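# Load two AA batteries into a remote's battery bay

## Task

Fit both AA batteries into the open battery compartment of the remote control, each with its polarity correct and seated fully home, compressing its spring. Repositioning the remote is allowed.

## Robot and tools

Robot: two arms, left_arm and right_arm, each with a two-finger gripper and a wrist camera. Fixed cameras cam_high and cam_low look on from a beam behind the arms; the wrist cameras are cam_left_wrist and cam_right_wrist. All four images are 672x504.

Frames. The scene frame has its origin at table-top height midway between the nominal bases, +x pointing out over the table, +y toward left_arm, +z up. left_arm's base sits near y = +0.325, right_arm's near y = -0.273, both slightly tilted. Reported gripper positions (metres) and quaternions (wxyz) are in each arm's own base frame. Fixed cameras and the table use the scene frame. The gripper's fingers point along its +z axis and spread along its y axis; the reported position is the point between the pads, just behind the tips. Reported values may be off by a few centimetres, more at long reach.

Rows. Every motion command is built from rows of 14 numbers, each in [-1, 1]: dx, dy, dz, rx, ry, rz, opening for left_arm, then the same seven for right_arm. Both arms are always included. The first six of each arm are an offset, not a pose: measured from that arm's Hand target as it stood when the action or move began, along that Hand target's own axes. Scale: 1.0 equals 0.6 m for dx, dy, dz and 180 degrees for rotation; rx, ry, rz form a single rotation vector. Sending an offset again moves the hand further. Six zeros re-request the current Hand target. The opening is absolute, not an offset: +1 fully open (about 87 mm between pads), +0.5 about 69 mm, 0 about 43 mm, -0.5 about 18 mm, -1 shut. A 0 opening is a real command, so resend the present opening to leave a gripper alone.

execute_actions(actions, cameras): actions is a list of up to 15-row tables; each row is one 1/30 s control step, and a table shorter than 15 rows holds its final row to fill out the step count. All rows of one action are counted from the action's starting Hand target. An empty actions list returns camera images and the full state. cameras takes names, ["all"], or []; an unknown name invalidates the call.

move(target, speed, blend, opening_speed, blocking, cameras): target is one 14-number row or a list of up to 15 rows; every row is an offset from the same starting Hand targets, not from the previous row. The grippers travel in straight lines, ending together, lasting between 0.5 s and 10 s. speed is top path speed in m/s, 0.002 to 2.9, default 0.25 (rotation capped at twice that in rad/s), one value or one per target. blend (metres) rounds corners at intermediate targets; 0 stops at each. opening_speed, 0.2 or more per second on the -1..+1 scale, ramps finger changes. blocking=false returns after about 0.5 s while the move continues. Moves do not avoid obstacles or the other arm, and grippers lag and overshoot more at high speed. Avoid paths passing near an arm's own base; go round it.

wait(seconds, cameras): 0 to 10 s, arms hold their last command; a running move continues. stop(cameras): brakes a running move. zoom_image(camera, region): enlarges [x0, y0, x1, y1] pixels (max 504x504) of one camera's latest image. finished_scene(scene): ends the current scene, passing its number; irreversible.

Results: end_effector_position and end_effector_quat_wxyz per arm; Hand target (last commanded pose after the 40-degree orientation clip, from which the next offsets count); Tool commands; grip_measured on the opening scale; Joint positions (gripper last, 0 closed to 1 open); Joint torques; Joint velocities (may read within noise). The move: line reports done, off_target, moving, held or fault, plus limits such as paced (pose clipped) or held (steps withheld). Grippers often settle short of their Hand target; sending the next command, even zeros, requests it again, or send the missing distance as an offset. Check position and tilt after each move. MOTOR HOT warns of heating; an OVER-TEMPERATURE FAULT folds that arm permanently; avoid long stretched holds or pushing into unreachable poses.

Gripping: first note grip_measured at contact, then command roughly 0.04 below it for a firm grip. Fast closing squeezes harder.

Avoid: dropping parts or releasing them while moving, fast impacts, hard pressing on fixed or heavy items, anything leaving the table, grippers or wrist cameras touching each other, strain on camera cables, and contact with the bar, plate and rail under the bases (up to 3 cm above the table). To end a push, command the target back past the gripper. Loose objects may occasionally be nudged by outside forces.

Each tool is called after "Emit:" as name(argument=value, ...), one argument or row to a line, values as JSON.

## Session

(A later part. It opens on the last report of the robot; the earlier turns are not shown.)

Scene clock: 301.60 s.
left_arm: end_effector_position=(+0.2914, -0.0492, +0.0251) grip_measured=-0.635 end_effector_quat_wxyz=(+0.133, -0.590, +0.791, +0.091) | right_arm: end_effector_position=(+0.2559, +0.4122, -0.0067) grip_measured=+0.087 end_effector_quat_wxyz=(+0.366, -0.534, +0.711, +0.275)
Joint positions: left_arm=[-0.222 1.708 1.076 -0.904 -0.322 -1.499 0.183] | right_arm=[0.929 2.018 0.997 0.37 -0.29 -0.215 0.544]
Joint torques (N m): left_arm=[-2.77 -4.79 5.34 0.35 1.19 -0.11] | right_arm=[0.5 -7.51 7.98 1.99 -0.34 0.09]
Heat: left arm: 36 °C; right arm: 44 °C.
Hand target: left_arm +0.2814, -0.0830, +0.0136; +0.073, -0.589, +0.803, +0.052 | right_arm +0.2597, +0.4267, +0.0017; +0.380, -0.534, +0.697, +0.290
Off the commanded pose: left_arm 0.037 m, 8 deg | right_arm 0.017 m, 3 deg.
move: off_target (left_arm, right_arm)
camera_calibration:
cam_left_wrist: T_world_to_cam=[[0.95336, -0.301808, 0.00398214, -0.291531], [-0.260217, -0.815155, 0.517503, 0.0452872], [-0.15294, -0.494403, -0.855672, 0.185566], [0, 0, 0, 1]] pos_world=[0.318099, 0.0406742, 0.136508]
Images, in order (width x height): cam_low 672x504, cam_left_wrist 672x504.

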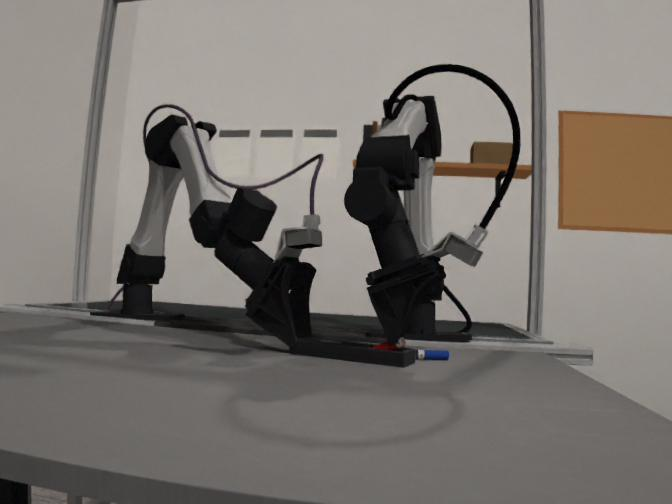

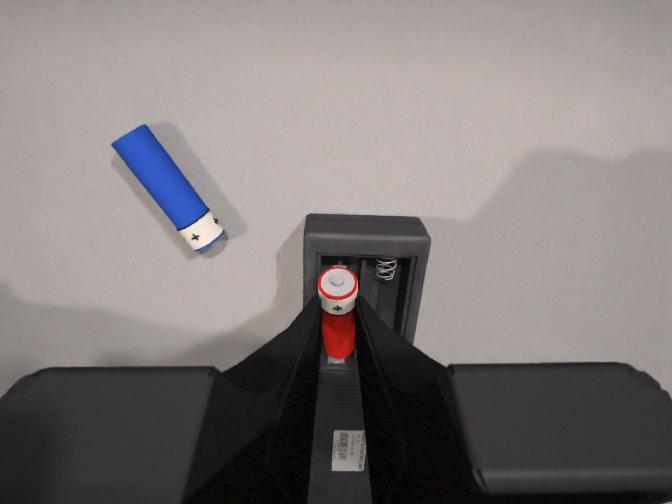

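Emit:
move(
  target=[0.0023,0,0.0131,0,0.025,0,-0.7,0,0,0,0,0,0,0.02],
  speed=0.05,
  cameras=["cam_low","cam_left_wrist"],
)

Emit:
zoom_image(
  camera="cam_left_wrist",
  region=[260, 200, 440, 380],
)

Emit:
zoom_image(
  camera="cam_low",
  region=[345, 310, 435, 375],
)

Scene clock: 312.67 s.
left_arm: end_effector_position=(+0.2909, -0.0489, +0.0200) grip_measured=-0.635 end_effector_quat_wxyz=(+0.109, -0.595, +0.792, +0.076) | right_arm: end_effector_position=(+0.2561, +0.4119, -0.0069) grip_measured=+0.087 end_effector_quat_wxyz=(+0.367, -0.537, +0.709, +0.273)
Joint positions: left_arm=[-0.187 1.717 1.067 -0.884 -0.264 -1.471 0.183] | right_arm=[0.929 2.018 0.997 0.369 -0.29 -0.222 0.544]
Joint torques (N m): left_arm=[-1.73 -4.22 4.56 0.52 1.41 0.08] | right_arm=[0.51 -7.49 8.01 1.98 -0.33 0.15]
Heat: left arm: 36 °C; right arm: 44 °C.
Hand target: left_arm +0.2814, -0.0830, +0.0055; +0.041, -0.591, +0.805, +0.029 | right_arm +0.2597, +0.4267, +0.0017; +0.380, -0.534, +0.697, +0.290
Off the commanded pose: left_arm 0.038 m, 10 deg | right_arm 0.017 m, 3 deg.
move: off_target (left_arm, right_arm)
camera_calibration:
cam_left_wrist: T_world_to_cam=[[0.955326, -0.29554, 0.00291668, -0.291207], [-0.245343, -0.787486, 0.565397, 0.0441074], [-0.164801, -0.540853, -0.824814, 0.181796], [0, 0, 0, 1]] pos_world=[0.318979, 0.0469955, 0.125859]
Images, in order (width x height): cam_low 672x504, cam_left_wrist 672x504.

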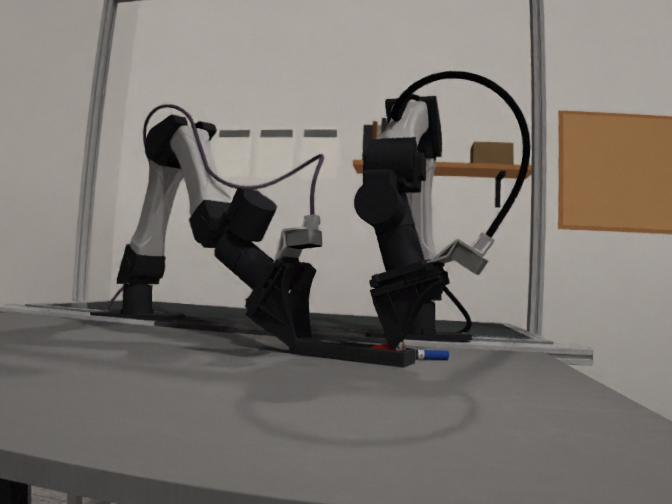

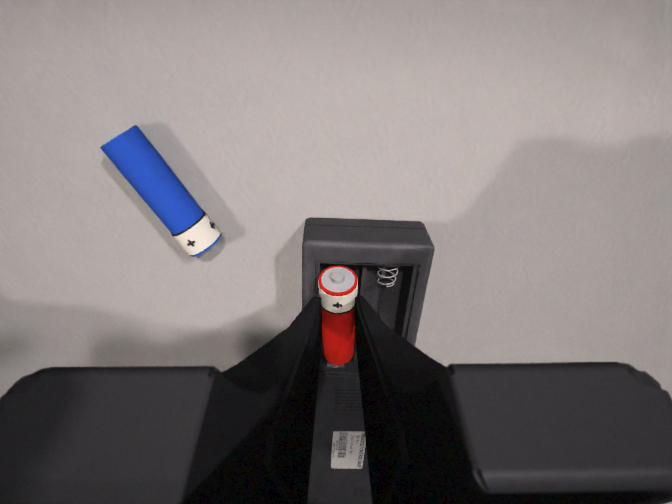

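Scaled by 2.800 from the camera's 672x504 image, which has a finer 960x720 frame.

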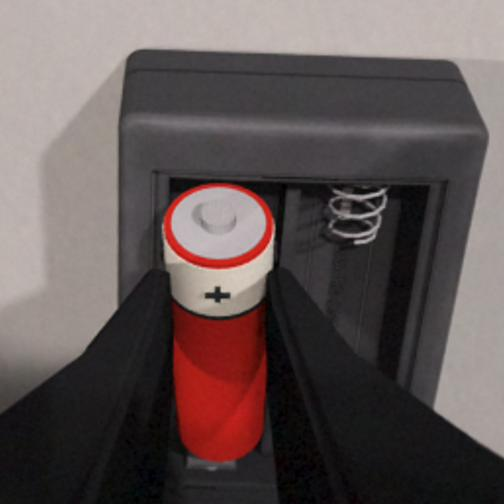

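Scaled by 5.600 from the camera's 672x504 image, which has a finer 960x720 frame.

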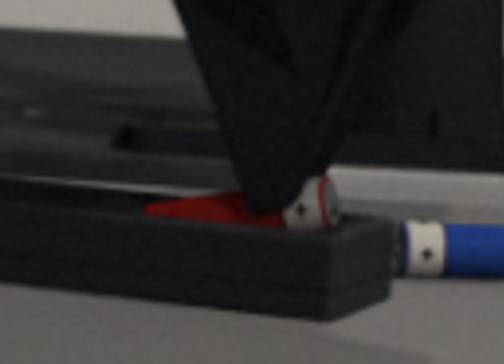

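Emit:
move(
  target=[0.0,0,0.015,0,0.015,0,-0.7,0,0,0,0,0,0,0.02],
  speed=0.05,
  cameras=["cam_low","cam_left_wrist"],
)

Emit:
zoom_image(
  camera="cam_left_wrist",
  region=[260, 200, 440, 380],
)

Emit:
zoom_image(
  camera="cam_low",
  region=[345, 310, 435, 375],
)

Scene clock: 319.30 s.
left_arm: end_effector_position=(+0.2911, -0.0486, +0.0193) grip_measured=-0.635 end_effector_quat_wxyz=(+0.091, -0.595, +0.796, +0.059) | right_arm: end_effector_position=(+0.2561, +0.4119, -0.0069) grip_measured=+0.087 end_effector_quat_wxyz=(+0.367, -0.537, +0.709, +0.273)
Joint positions: left_arm=[-0.155 1.717 1.064 -0.874 -0.213 -1.434 0.183] | right_arm=[0.929 2.018 0.997 0.369 -0.29 -0.222 0.544]
Joint torques (N m): left_arm=[-1.72 -2.7 3.1 0.77 1.38 0.03] | right_arm=[0.49 -7.51 8.03 1.99 -0.34 0.15]
Heat: left arm: 36 °C; right arm: 44 °C.
Hand target: left_arm +0.2817, -0.0822, -0.0035; +0.022, -0.591, +0.806, +0.015 | right_arm +0.2597, +0.4267, +0.0017; +0.380, -0.534, +0.697, +0.290
Off the commanded pose: left_arm 0.042 m, 9 deg | right_arm 0.017 m, 3 deg.
move: off_target (left_arm, right_arm)
camera_calibration:
cam_left_wrist: T_world_to_cam=[[0.953826, -0.300237, 0.0085401, -0.2912], [-0.243914, -0.757676, 0.605337, 0.0450778], [-0.175274, -0.579469, -0.795924, 0.182064], [0, 0, 0, 1]] pos_world=[0.32066, 0.0522261, 0.120109]
Images, in order (width x height): cam_low 672x504, cam_left_wrist 672x504.

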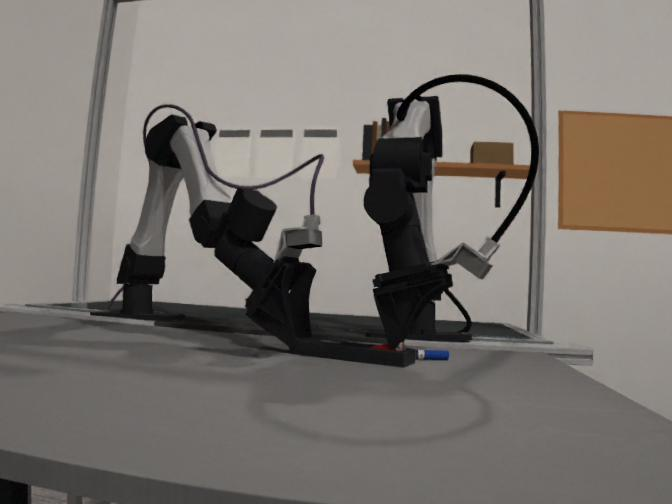

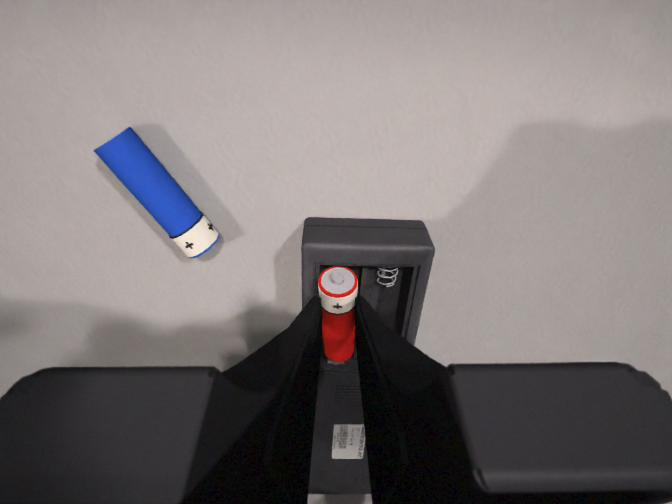

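Scaled by 2.800 from the camera's 672x504 image, which has a finer 960x720 frame.

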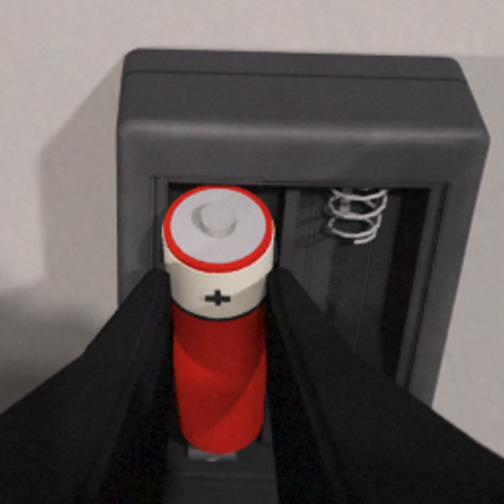

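Scaled by 5.600 from the camera's 672x504 image, which has a finer 960x720 frame.

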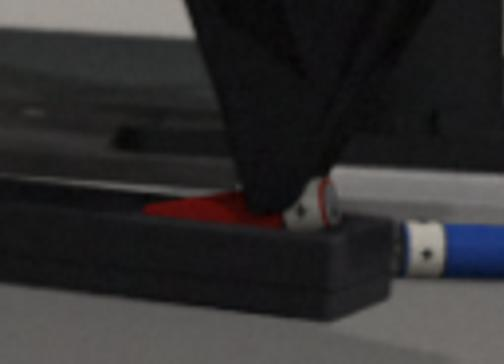

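Emit:
move(
  target=[
    [-0.0468,0.0018,-0.0357,0,-0.028,0,-0.7,0,0,0,0,0,0,0.02],
    [-0.0468,0.0018,-0.0357,0,-0.028,0,-0.5,0,0,0,0,0,0,0.02],
  ],
  speed=0.05,
  opening_speed=0.3,
  cameras=["cam_low","cam_left_wrist"],
)

Emit:
zoom_image(
  camera="cam_left_wrist",
  region=[260, 200, 440, 380],
)

Emit:
zoom_image(
  camera="cam_low",
  region=[345, 310, 435, 375],
)

Scene clock: 331.57 s.
left_arm: end_effector_position=(+0.2912, -0.0529, +0.0209) grip_measured=-0.500 end_effector_quat_wxyz=(+0.072, -0.593, +0.801, +0.039) | right_arm: end_effector_position=(+0.2557, +0.4122, -0.0068) grip_measured=+0.087 end_effector_quat_wxyz=(+0.366, -0.537, +0.709, +0.275)
Joint positions: left_arm=[-0.135 1.717 1.069 -0.874 -0.157 -1.407 0.25] | right_arm=[0.929 2.018 0.997 0.369 -0.293 -0.222 0.544]
Joint torques (N m): left_arm=[-0.18 -5.33 7.62 0.14 0.09 0.15] | right_arm=[0.51 -7.49 8.02 2 -0.31 0.16]
Heat: left arm: 35 °C; right arm: 44 °C.
Hand target: left_arm +0.2888, -0.0561, +0.0195; +0.058, -0.590, +0.804, +0.041 | right_arm +0.2596, +0.4267, +0.0017; +0.380, -0.534, +0.697, +0.290
Off the commanded pose: left_arm 0.004 m, 2 deg | right_arm 0.017 m, 3 deg.
move: off_target (right_arm); target 2's new opening was sent with left_arm's hand 0.011 m and 4 deg from that target
camera_calibration:
cam_left_wrist: T_world_to_cam=[[0.950733, -0.309518, 0.0174778, -0.292504], [-0.246671, -0.721132, 0.647397, 0.0427102], [-0.187777, -0.619812, -0.761953, 0.181648], [0, 0, 0, 1]] pos_world=[0.322738, 0.0528518, 0.115869]
Images, in order (width x height): cam_low 672x504, cam_left_wrist 672x504.

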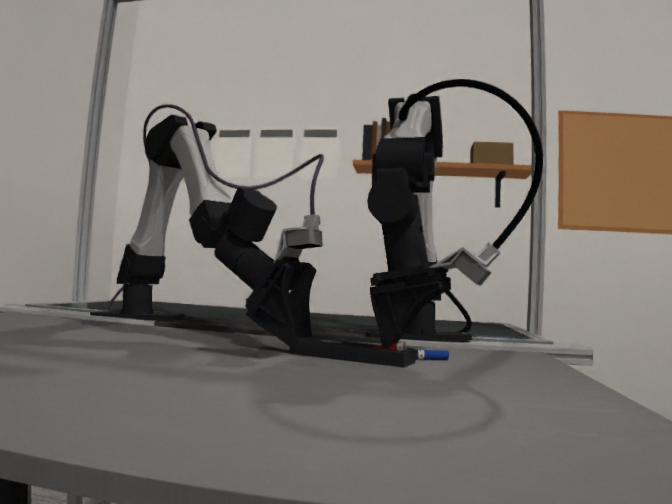

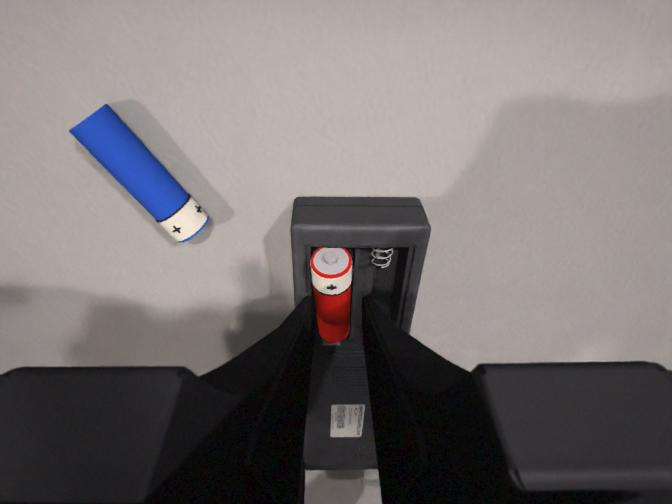

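Scaled by 2.800 from the camera's 672x504 image, which has a finer 960x720 frame.

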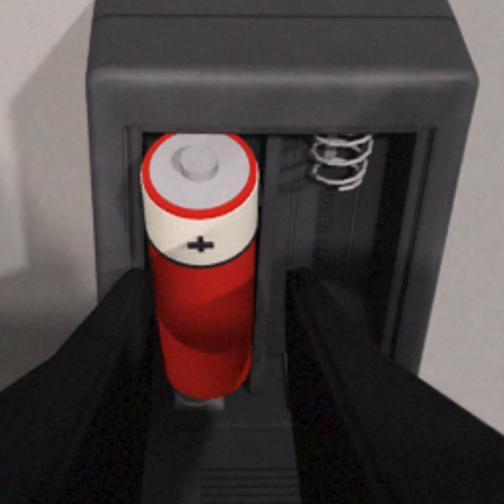

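Scaled by 5.600 from the camera's 672x504 image, which has a finer 960x720 frame.

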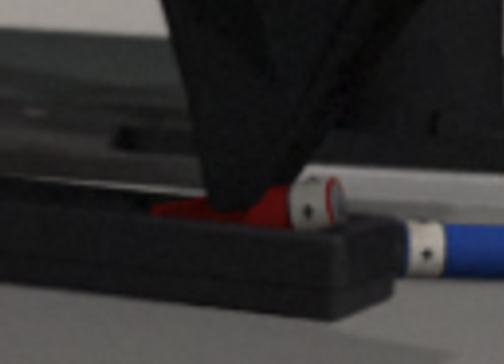

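Emit:
move(
  target=[
    [0,0,-0.045,0,0,0,-0.5,0,0,0,0,0,0,0.02],
    [-0.02,0,-0.06,0,0.045,0,-0.84,0,0,0,0,0,0,0.02],
  ],
  speed=0.15,
  blend=[0.01,0],
  cameras=["cam_left_wrist","cam_low"],
)

Emit:
zoom_image(
  camera="cam_left_wrist",
  region=[236, 180, 440, 333],
)

Emit:
zoom_image(
  camera="cam_low",
  region=[335, 300, 455, 390],
)

Scene clock: 359.80 s.
left_arm: end_effector_position=(+0.2869, -0.0500, +0.0523) grip_measured=-0.840 end_effector_quat_wxyz=(+0.002, -0.592, +0.806, +0.003) | right_arm: end_effector_position=(+0.2555, +0.4124, -0.0067) grip_measured=+0.087 end_effector_quat_wxyz=(+0.366, -0.537, +0.708, +0.275)
Joint positions: left_arm=[-0.038 1.717 1.185 -1.04 -0.007 -1.304 0.08] | right_arm=[0.929 2.018 0.997 0.37 -0.295 -0.222 0.544]
Joint torques (N m): left_arm=[0.42 -6.35 8.79 0.11 0.06 0.15] | right_arm=[0.44 -7.53 8.03 1.98 -0.31 0.15]
Heat: left arm: 36 °C; right arm: 44 °C.
Hand target: left_arm +0.2907, -0.0497, +0.0568; +0.000, -0.591, +0.807, -0.001 | right_arm +0.2597, +0.4267, +0.0017; +0.380, -0.534, +0.697, +0.290
Off the commanded pose: left_arm 0.006 m, 0 deg | right_arm 0.017 m, 3 deg.
move: off_target (right_arm)
camera_calibration:
cam_left_wrist: T_world_to_cam=[[0.948343, -0.31719, -0.0059998, -0.28645], [-0.202275, -0.61912, 0.758798, 0.0100412], [-0.244398, -0.718388, -0.651298, 0.212166], [0, 0, 0, 1]] pos_world=[0.325537, 0.0677751, 0.128846]
Images, in order (width x height): cam_low 672x504, cam_left_wrist 672x504.

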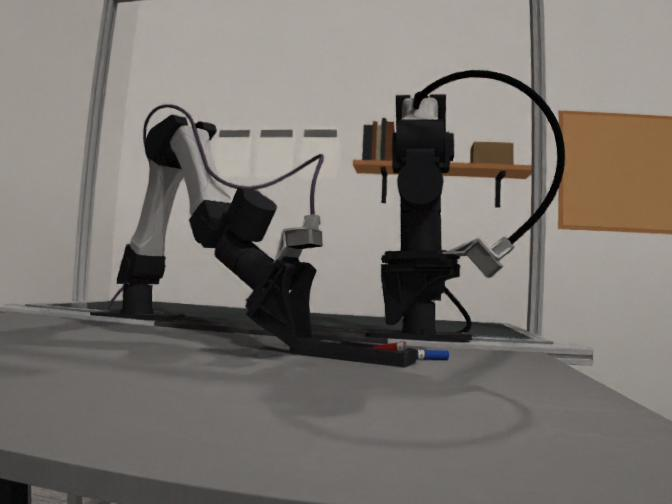

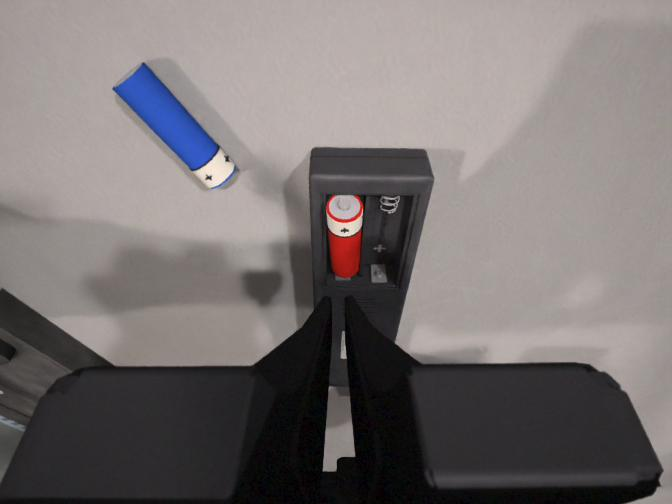

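Scaled by 2.471 from the camera's 672x504 image, which has a finer 960x720 frame.

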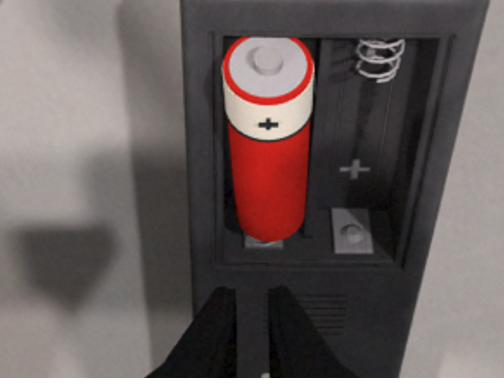

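Scaled by 4.200 from the camera's 672x504 image, which has a finer 960x720 frame.

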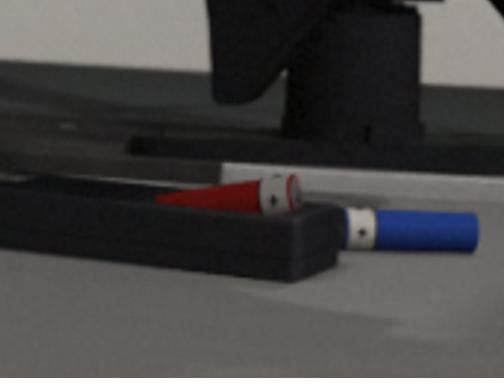

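Emit:
move(
  target=[
    [-0.0333,-0.004,0.042,0,0.04,0.0083,-0.84,0,0,0,0,0,0,0.02],
  ],
  speed=0.15,
  cameras=["cam_left_wrist"],
)

Emit:
zoom_image(
  camera="cam_left_wrist",
  region=[270, 220, 410, 325],
)

Scene clock: 396.13 s.
left_arm: end_effector_position=(+0.2869, -0.0324, +0.0313) grip_measured=-0.840 end_effector_quat_wxyz=(-0.061, -0.581, +0.811, -0.026) | right_arm: end_effector_position=(+0.2555, +0.4124, -0.0067) grip_measured=+0.087 end_effector_quat_wxyz=(+0.366, -0.537, +0.708, +0.275)
Joint positions: left_arm=[0.085 1.822 1.193 -1.021 0.107 -1.154 0.08] | right_arm=[0.929 2.018 0.997 0.37 -0.295 -0.222 0.544]
Joint torques (N m): left_arm=[0.43 -6.23 8.39 0.34 0.14 0.16] | right_arm=[0.49 -7.53 8.03 1.98 -0.3 0.16]
Heat: left arm: 37 °C; right arm: 45 °C.
Hand target: left_arm +0.2991, -0.0313, +0.0316; -0.050, -0.580, +0.813, -0.038 | right_arm +0.2597, +0.4267, +0.0017; +0.380, -0.534, +0.697, +0.290
Off the commanded pose: left_arm 0.012 m, 2 deg | right_arm 0.017 m, 3 deg.
move: off_target (left_arm, right_arm)
camera_calibration:
cam_left_wrist: T_world_to_cam=[[0.939479, -0.341381, -0.0289678, -0.278514], [-0.16236, -0.518075, 0.839784, 0.026084], [-0.301693, -0.784256, -0.542147, 0.221885], [0, 0, 0, 1]] pos_world=[0.332834, 0.0924486, 0.0903212]
Images, in order (width x height): cam_left_wrist 672x504.

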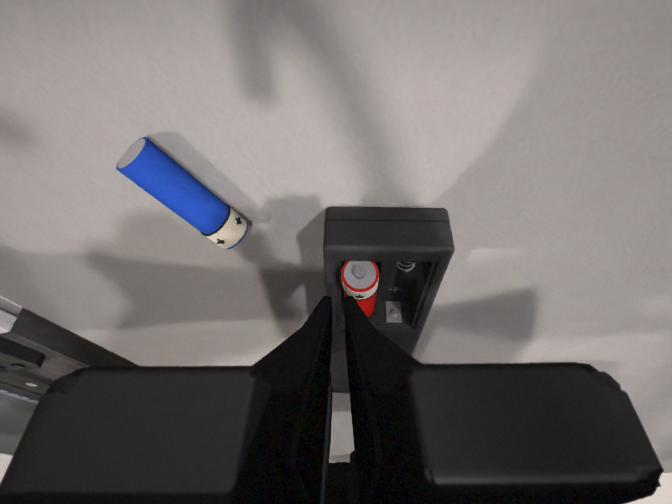

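Scaled by 3.600 from the camera's 672x504 image, which has a finer 960x720 frame.

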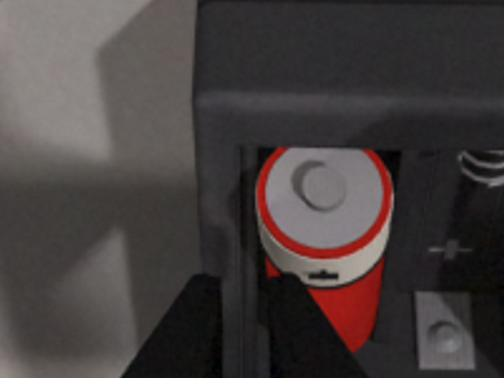

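Emit:
move(
  target=[
    [-0.003,-0.0135,0.004,0,0,0,-0.84,0,0,0,0,0,0,0.02],
  ],
  speed=0.1,
  cameras=["cam_left_wrist"],
)

Emit:
zoom_image(
  camera="cam_left_wrist",
  region=[270, 220, 410, 325],
)

Scene clock: 408.10 s.
left_arm: end_effector_position=(+0.2952, -0.0320, +0.0296) grip_measured=-0.840 end_effector_quat_wxyz=(-0.060, -0.580, +0.812, -0.027) | right_arm: end_effector_position=(+0.2555, +0.4124, -0.0067) grip_measured=+0.087 end_effector_quat_wxyz=(+0.366, -0.537, +0.708, +0.275)
Joint positions: left_arm=[0.085 1.851 1.224 -1.019 0.108 -1.153 0.08] | right_arm=[0.929 2.018 0.997 0.37 -0.295 -0.222 0.544]
Joint torques (N m): left_arm=[-0.13 -6.22 8.46 0.33 0.13 0.08] | right_arm=[0.47 -7.5 8.09 1.97 -0.31 0.16]
Heat: left arm: 37 °C; right arm: 45 °C.
Hand target: left_arm +0.3073, -0.0325, +0.0291; -0.050, -0.579, +0.813, -0.038 | right_arm +0.2597, +0.4267, +0.0017; +0.380, -0.534, +0.697, +0.290
Off the commanded pose: left_arm 0.012 m, 2 deg | right_arm 0.017 m, 3 deg.
move: off_target (left_arm, right_arm)
camera_calibration:
cam_left_wrist: T_world_to_cam=[[0.939359, -0.342018, -0.0250854, -0.286343], [-0.165779, -0.516913, 0.839832, 0.0301544], [-0.300205, -0.784745, -0.542266, 0.223378], [0, 0, 0, 1]] pos_world=[0.341037, 0.0929475, 0.0886224]
Images, in order (width x height): cam_left_wrist 672x504.

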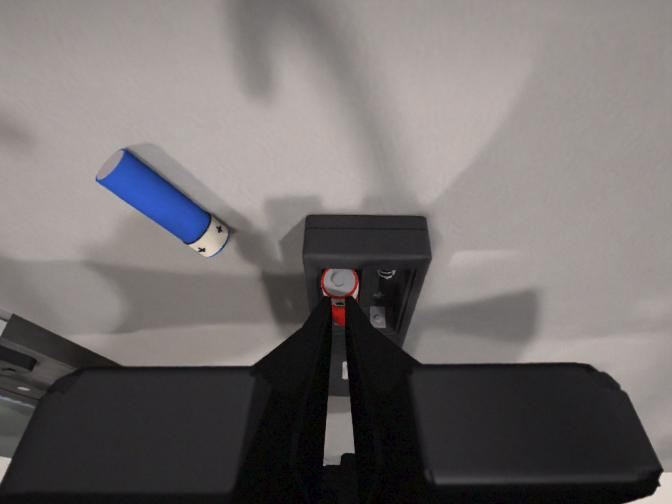

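Scaled by 3.600 from the camera's 672x504 image, which has a finer 960x720 frame.

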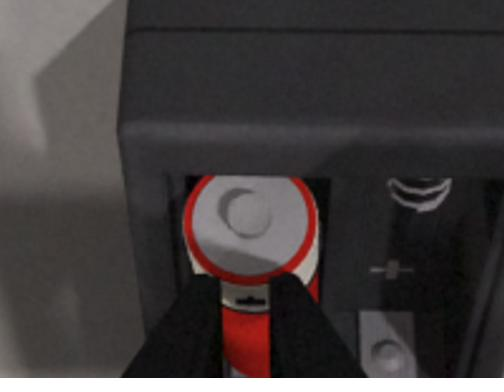

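Emit:
move(
  target=[
    [-0.007,0,0.058,0,0,0,-0.84,0,0,0,0,0,0,0.02],
    [0.043,0,0.064,0,0,0,-0.84,0,0,0,0,0,0,0.02],
  ],
  speed=0.08,
  cameras=["cam_left_wrist","cam_low"],
)

Emit:
zoom_image(
  camera="cam_left_wrist",
  region=[270, 220, 410, 325],
)

Emit:
zoom_image(
  camera="cam_low",
  region=[345, 310, 435, 375],
)

Scene clock: 420.60 s.
left_arm: end_effector_position=(+0.3017, -0.0399, +0.0166) grip_measured=-0.838 end_effector_quat_wxyz=(-0.024, -0.582, +0.812, -0.025) | right_arm: end_effector_position=(+0.2589, +0.4103, -0.0069) grip_measured=+0.087 end_effector_quat_wxyz=(+0.368, -0.534, +0.711, +0.271)
Joint positions: left_arm=[0.036 1.834 1.163 -0.911 0.068 -1.208 0.081] | right_arm=[0.923 2.018 0.997 0.369 -0.288 -0.222 0.544]
Joint torques (N m): left_arm=[-3.52 -3.92 1.76 0.88 0.54 -0.23] | right_arm=[0.94 -7.54 8.03 1.99 -0.36 0.16]
Heat: left arm: 37 °C; right arm: 45 °C.
Hand target: left_arm +0.2975, -0.0614, -0.0058; -0.050, -0.579, +0.813, -0.038 | right_arm +0.2597, +0.4267, +0.0017; +0.380, -0.534, +0.697, +0.290
Off the commanded pose: left_arm 0.031 m, 3 deg | right_arm 0.019 m, 3 deg.
move: off_target (left_arm, right_arm)
camera_calibration:
cam_left_wrist: T_world_to_cam=[[0.941273, -0.337454, 0.0114119, -0.296478], [-0.208884, -0.555427, 0.804903, 0.0501046], [-0.265279, -0.760017, -0.593297, 0.203432], [0, 0, 0, 1]] pos_world=[0.343499, 0.0823933, 0.0837497]
Images, in order (width x height): cam_low 672x504, cam_left_wrist 672x504.

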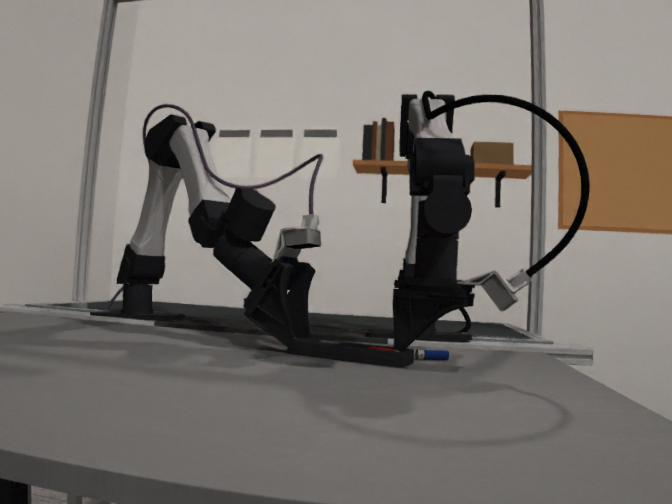

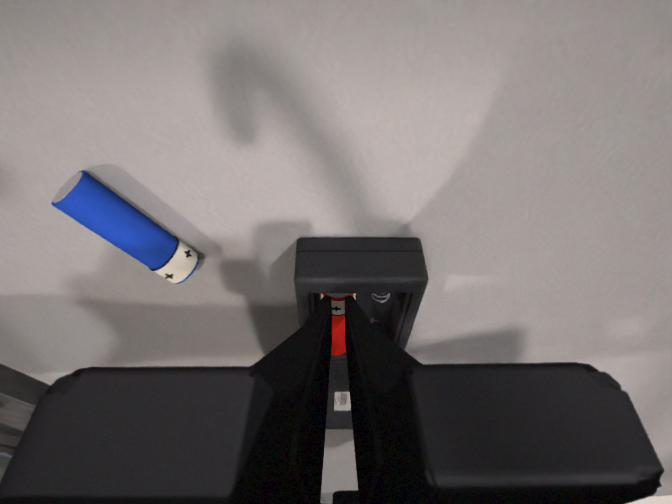

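Scaled by 3.600 from the camera's 672x504 image, which has a finer 960x720 frame.

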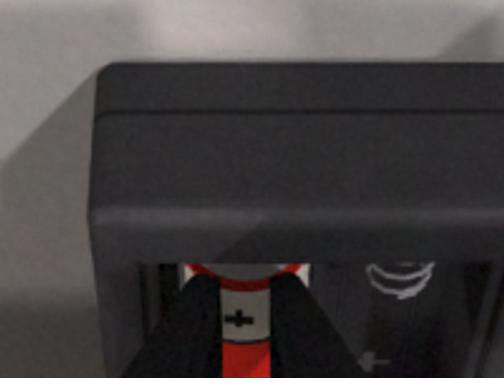

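Scaled by 5.600 from the camera's 672x504 image, which has a finer 960x720 frame.

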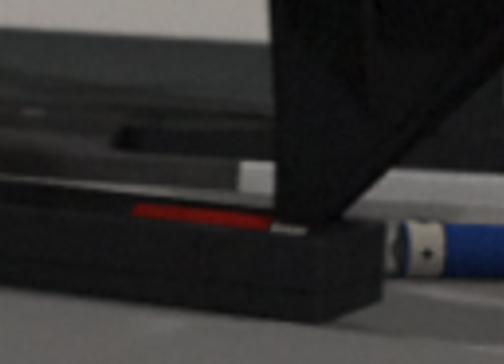

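Emit:
move(
  target=[
    [-0.036,0.004,0,0,0,0,-0.84,0,0,0,0,0,0,0.02],
    [-0.036,0.004,-0.034,0,0,0,-0.84,0,0,0,0,0,0,0.02],
    [-0.05,0.004,-0.1,0,-0.02,0,-0.84,0,0,0,0,0,0,0.02],
  ],
  speed=[0.08,0.08,0.2],
  cameras=["cam_left_wrist","cam_low"],
)

Emit:
zoom_image(
  camera="cam_left_wrist",
  region=[236, 180, 440, 333],
)

Emit:
zoom_image(
  camera="cam_low",
  region=[345, 310, 435, 375],
)

Scene clock: 431.73 s.
left_arm: end_effector_position=(+0.3019, -0.0304, +0.0370) grip_measured=-0.840 end_effector_quat_wxyz=(-0.044, -0.581, +0.813, -0.016) | right_arm: end_effector_position=(+0.2590, +0.4105, -0.0067) grip_measured=+0.087 end_effector_quat_wxyz=(+0.369, -0.534, +0.711, +0.271)
Joint positions: left_arm=[0.069 1.848 1.262 -1.042 0.074 -1.17 0.08] | right_arm=[0.923 2.018 0.997 0.37 -0.288 -0.222 0.544]
Joint torques (N m): left_arm=[0.53 -10 8.34 0 -0.12 0.13] | right_arm=[1.05 -7.57 8.01 1.97 -0.38 0.18]
Heat: left arm: 36 °C; right arm: 45 °C.
Hand target: left_arm +0.3072, -0.0253, +0.0500; -0.024, -0.580, +0.814, -0.020 | right_arm +0.2597, +0.4267, +0.0017; +0.380, -0.534, +0.697, +0.290
Off the commanded pose: left_arm 0.015 m, 2 deg | right_arm 0.018 m, 3 deg.
move: off_target (left_arm, right_arm)
camera_calibration:
cam_left_wrist: T_world_to_cam=[[0.939383, -0.341904, -0.0257134, -0.291857], [-0.176809, -0.547307, 0.818043, 0.0291099], [-0.293765, -0.763909, -0.574582, 0.230577], [0, 0, 0, 1]] pos_world=[0.347048, 0.0922847, 0.101168]
Images, in order (width x height): cam_low 672x504, cam_left_wrist 672x504.

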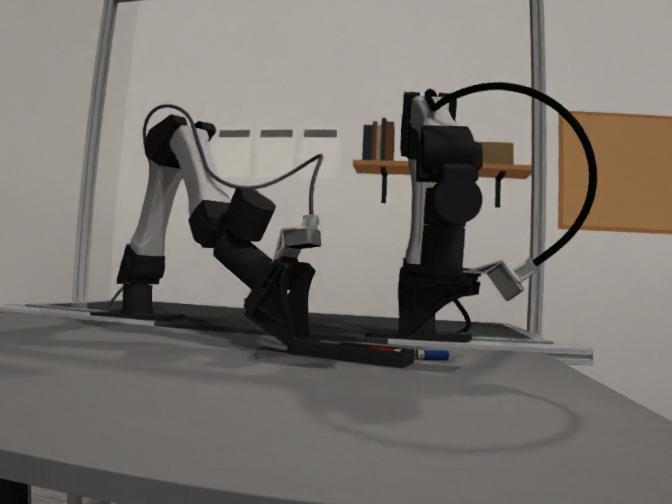

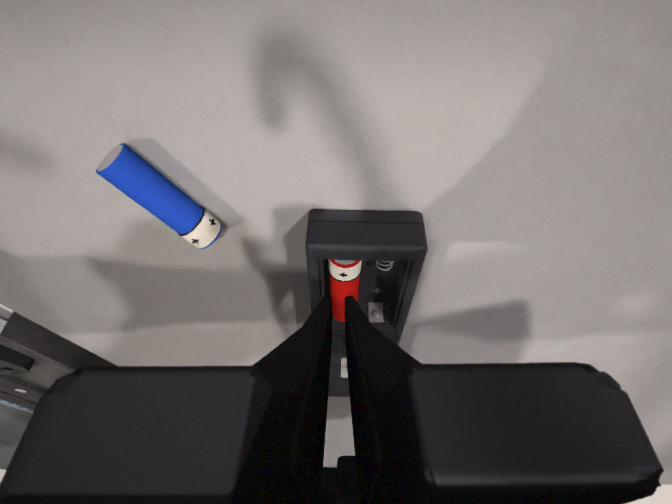

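Scaled by 2.471 from the camera's 672x504 image, which has a finer 960x720 frame.

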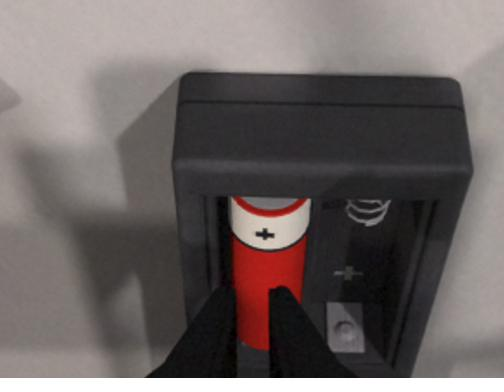

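Scaled by 5.600 from the camera's 672x504 image, which has a finer 960x720 frame.

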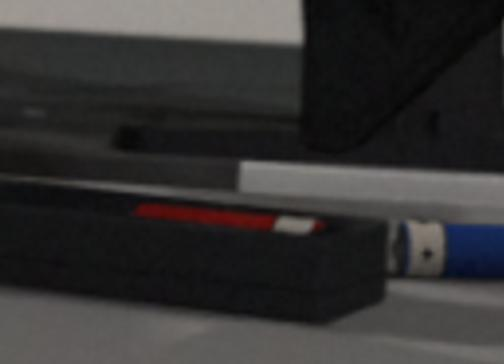

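Emit:
move(
  target=[
    [0,0,-0.06,0,0,0,-0.2,0,0,0,0,0,0,0.02],
    [0.0008,0.1037,-0.0717,0,-0.02,-0.1633,-0.2,0,0,0,0,0,0,0.02],
  ],
  speed=0.25,
  blend=[0.02,0],
  cameras=["cam_left_wrist","cam_low"],
)

Emit:
zoom_image(
  camera="cam_low",
  region=[345, 310, 435, 375],
)

Emit:
zoom_image(
  camera="cam_left_wrist",
  region=[200, 100, 520, 340],
)

Scene clock: 456.87 s.
left_arm: end_effector_position=(+0.2530, -0.0065, +0.0886) grip_measured=-0.200 end_effector_quat_wxyz=(+0.011, +0.763, -0.646, -0.002) | right_arm: end_effector_position=(+0.2590, +0.4105, -0.0067) grip_measured=+0.087 end_effector_quat_wxyz=(+0.369, -0.534, +0.711, +0.271)
Joint positions: left_arm=[0.148 1.51 1.113 -1.192 0.012 -1.588 0.4] | right_arm=[0.923 2.018 0.997 0.37 -0.288 -0.222 0.544]
Joint torques (N m): left_arm=[0.43 -7.06 6 0.05 -0.18 -0.03] | right_arm=[1.03 -7.54 8.02 1.98 -0.37 0.17]
Heat: left arm: 38 °C; right arm: 46 °C.
Hand target: left_arm +0.2489, -0.0028, +0.0926; +0.003, +0.768, -0.640, -0.005 | right_arm +0.2597, +0.4267, +0.0017; +0.380, -0.534, +0.697, +0.290
Off the commanded pose: left_arm 0.007 m, 1 deg | right_arm 0.018 m, 3 deg.
move: off_target (right_arm); blend cut to 0.0181 m at target 1
camera_calibration:
cam_left_wrist: T_world_to_cam=[[0.989023, 0.146208, -0.0213692, -0.246241], [0.109519, -0.628266, 0.770252, -0.0774733], [0.0991914, -0.764137, -0.637382, 0.170308], [0, 0, 0, 1]] pos_world=[0.23513, 0.117467, 0.162963]
Images, in order (width x height): cam_low 672x504, cam_left_wrist 672x504.

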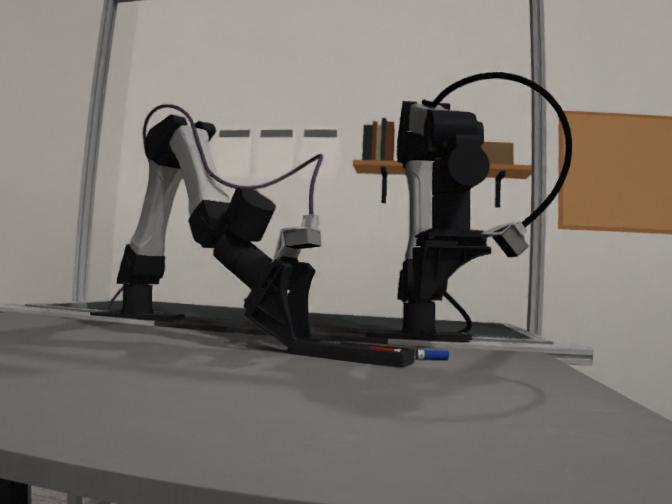

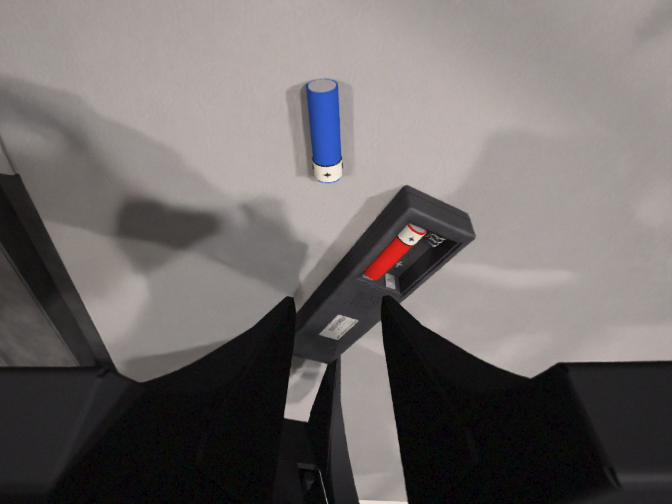

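Scaled by 5.600 from the camera's 672x504 image, which has a finer 960x720 frame.

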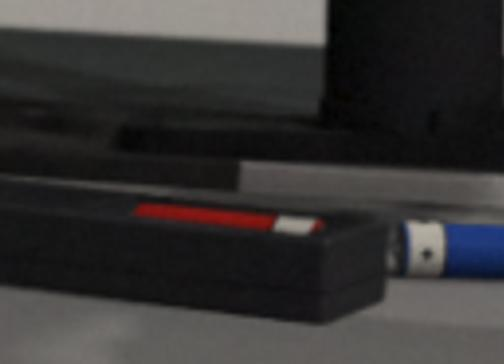

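Scaled by 1.575 from the camera's 672x504 image, which has a finer 960x720 frame.

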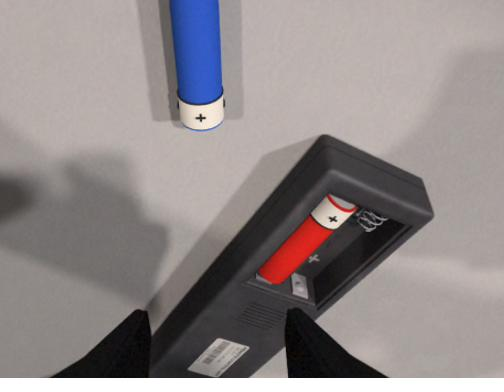

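Emit:
move(
  target=[
    [0.0062,-0.0008,0.104,0,0,0,-0.2,0,0,0,0,0,0,0.02],
  ],
  speed=0.25,
  cameras=["cam_left_wrist"],
)

Scene clock: 479.60 s.
left_arm: end_effector_position=(+0.2458, -0.0083, +0.0351) grip_measured=-0.200 end_effector_quat_wxyz=(+0.010, +0.766, -0.642, -0.001) | right_arm: end_effector_position=(+0.2590, +0.4105, -0.0067) grip_measured=+0.087 end_effector_quat_wxyz=(+0.369, -0.534, +0.711, +0.271)
Joint positions: left_arm=[0.144 1.535 0.916 -0.969 0.011 -1.602 0.4] | right_arm=[0.923 2.018 0.997 0.37 -0.288 -0.222 0.544]
Joint torques (N m): left_arm=[-0.47 -3.95 5.83 0.44 -0.16 -0.03] | right_arm=[0.95 -7.51 8.03 1.97 -0.36 0.17]
Heat: left arm: 38 °C; right arm: 46 °C.
Hand target: left_arm +0.2493, -0.0063, +0.0302; +0.003, +0.768, -0.640, -0.005 | right_arm +0.2597, +0.4267, +0.0017; +0.380, -0.534, +0.697, +0.290
Off the commanded pose: left_arm 0.006 m, 1 deg | right_arm 0.018 m, 3 deg.
move: off_target (right_arm)
camera_calibration:
cam_left_wrist: T_world_to_cam=[[0.987513, 0.156317, -0.0195685, -0.239494], [0.114675, -0.628096, 0.769639, -0.0378109], [0.108017, -0.762273, -0.638179, 0.133267], [0, 0, 0, 1]] pos_world=[0.226444, 0.115274, 0.109463]
Images, in order (width x height): cam_left_wrist 672x504.

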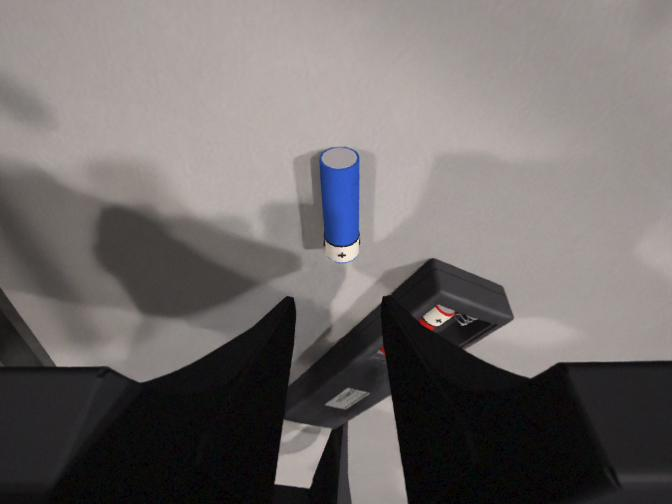

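Emit:
move(
  target=[
    [0,-0.001,0.0525,0,0,0,-0.45,0,0,0,0,0,0,0.02],
    [0,-0.001,0.0525,0,0,0,-0.70,0,0,0,0,0,0,0.02],
    [0,-0.001,-0.09,0,0,0,-0.70,0,0,0,0,0,0,0.02],
  ],
  speed=[0.12,0.12,0.15],
  opening_speed=0.6,
  cameras=["cam_left_wrist","cam_low"],
)

Emit:
zoom_image(
  camera="cam_left_wrist",
  region=[280, 100, 520, 280],
)

Emit:
zoom_image(
  camera="cam_low",
  region=[345, 250, 465, 375],
)

Scene clock: 512.27 s.
left_arm: end_effector_position=(+0.2469, -0.0081, +0.0743) grip_measured=-0.614 end_effector_quat_wxyz=(+0.019, +0.767, -0.642, -0.009) | right_arm: end_effector_position=(+0.2590, +0.4105, -0.0067) grip_measured=+0.087 end_effector_quat_wxyz=(+0.369, -0.534, +0.711, +0.271)
Joint positions: left_arm=[0.144 1.516 1.06 -1.156 0.011 -1.603 0.193] | right_arm=[0.923 2.018 0.997 0.37 -0.288 -0.222 0.544]
Joint torques (N m): left_arm=[-0.57 -6.82 8.57 0.01 -0.15 -0.03] | right_arm=[0.99 -7.49 8.03 1.96 -0.37 0.18]
Heat: left arm: 36 °C; right arm: 46 °C.
Hand target: left_arm +0.2505, -0.0063, +0.0842; +0.003, +0.768, -0.640, -0.005 | right_arm +0.2597, +0.4267, +0.0017; +0.380, -0.534, +0.697, +0.290
Off the commanded pose: left_arm 0.011 m, 2 deg | right_arm 0.018 m, 3 deg.
move: off_target (left_arm, right_arm)
camera_calibration:
cam_left_wrist: T_world_to_cam=[[0.986577, 0.157471, -0.0432219, -0.237943], [0.133531, -0.625623, 0.768612, -0.0725124], [0.0939933, -0.764067, -0.638253, 0.161855], [0, 0, 0, 1]] pos_world=[0.229219, 0.115771, 0.148754]
Images, in order (width x height): cam_low 672x504, cam_left_wrist 672x504.

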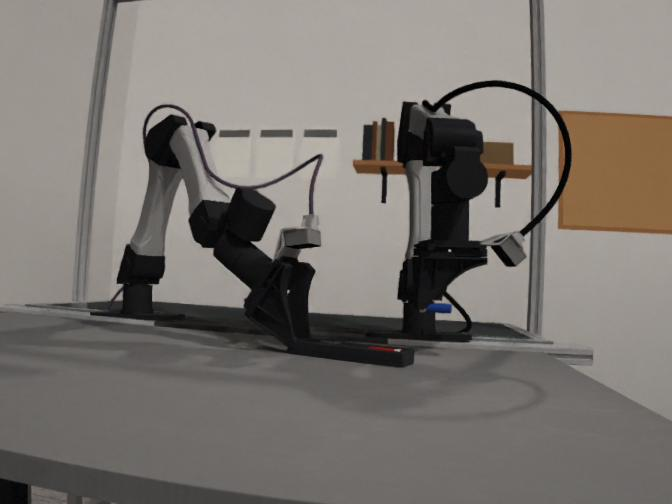

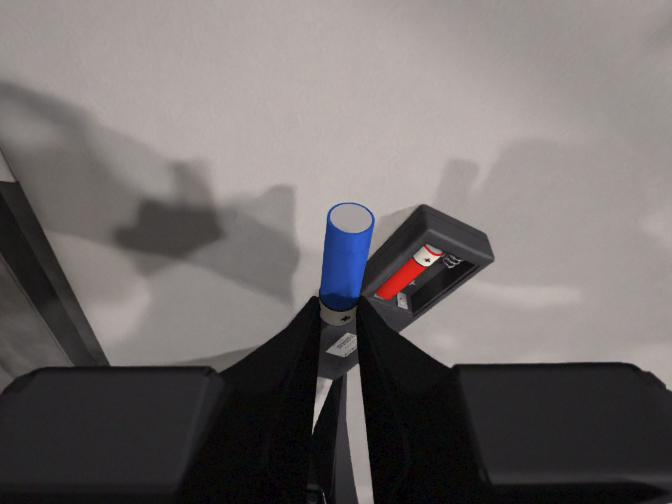

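Scaled by 2.100 from the camera's 672x504 image, which has a finer 960x720 frame.

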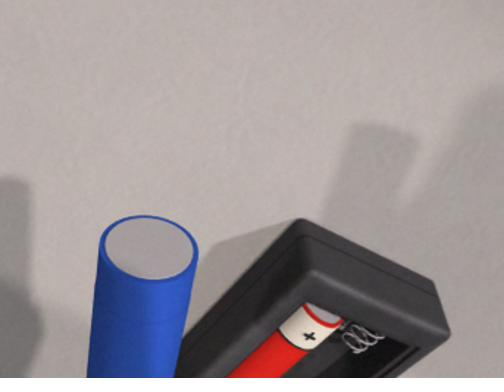

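Scaled by 4.032 from the camera's 672x504 image, which has a finer 960x720 frame.

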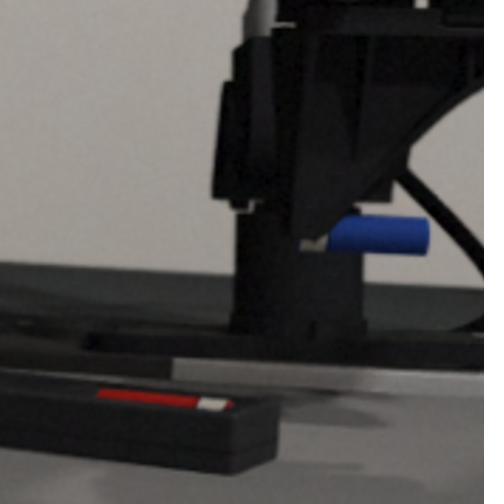

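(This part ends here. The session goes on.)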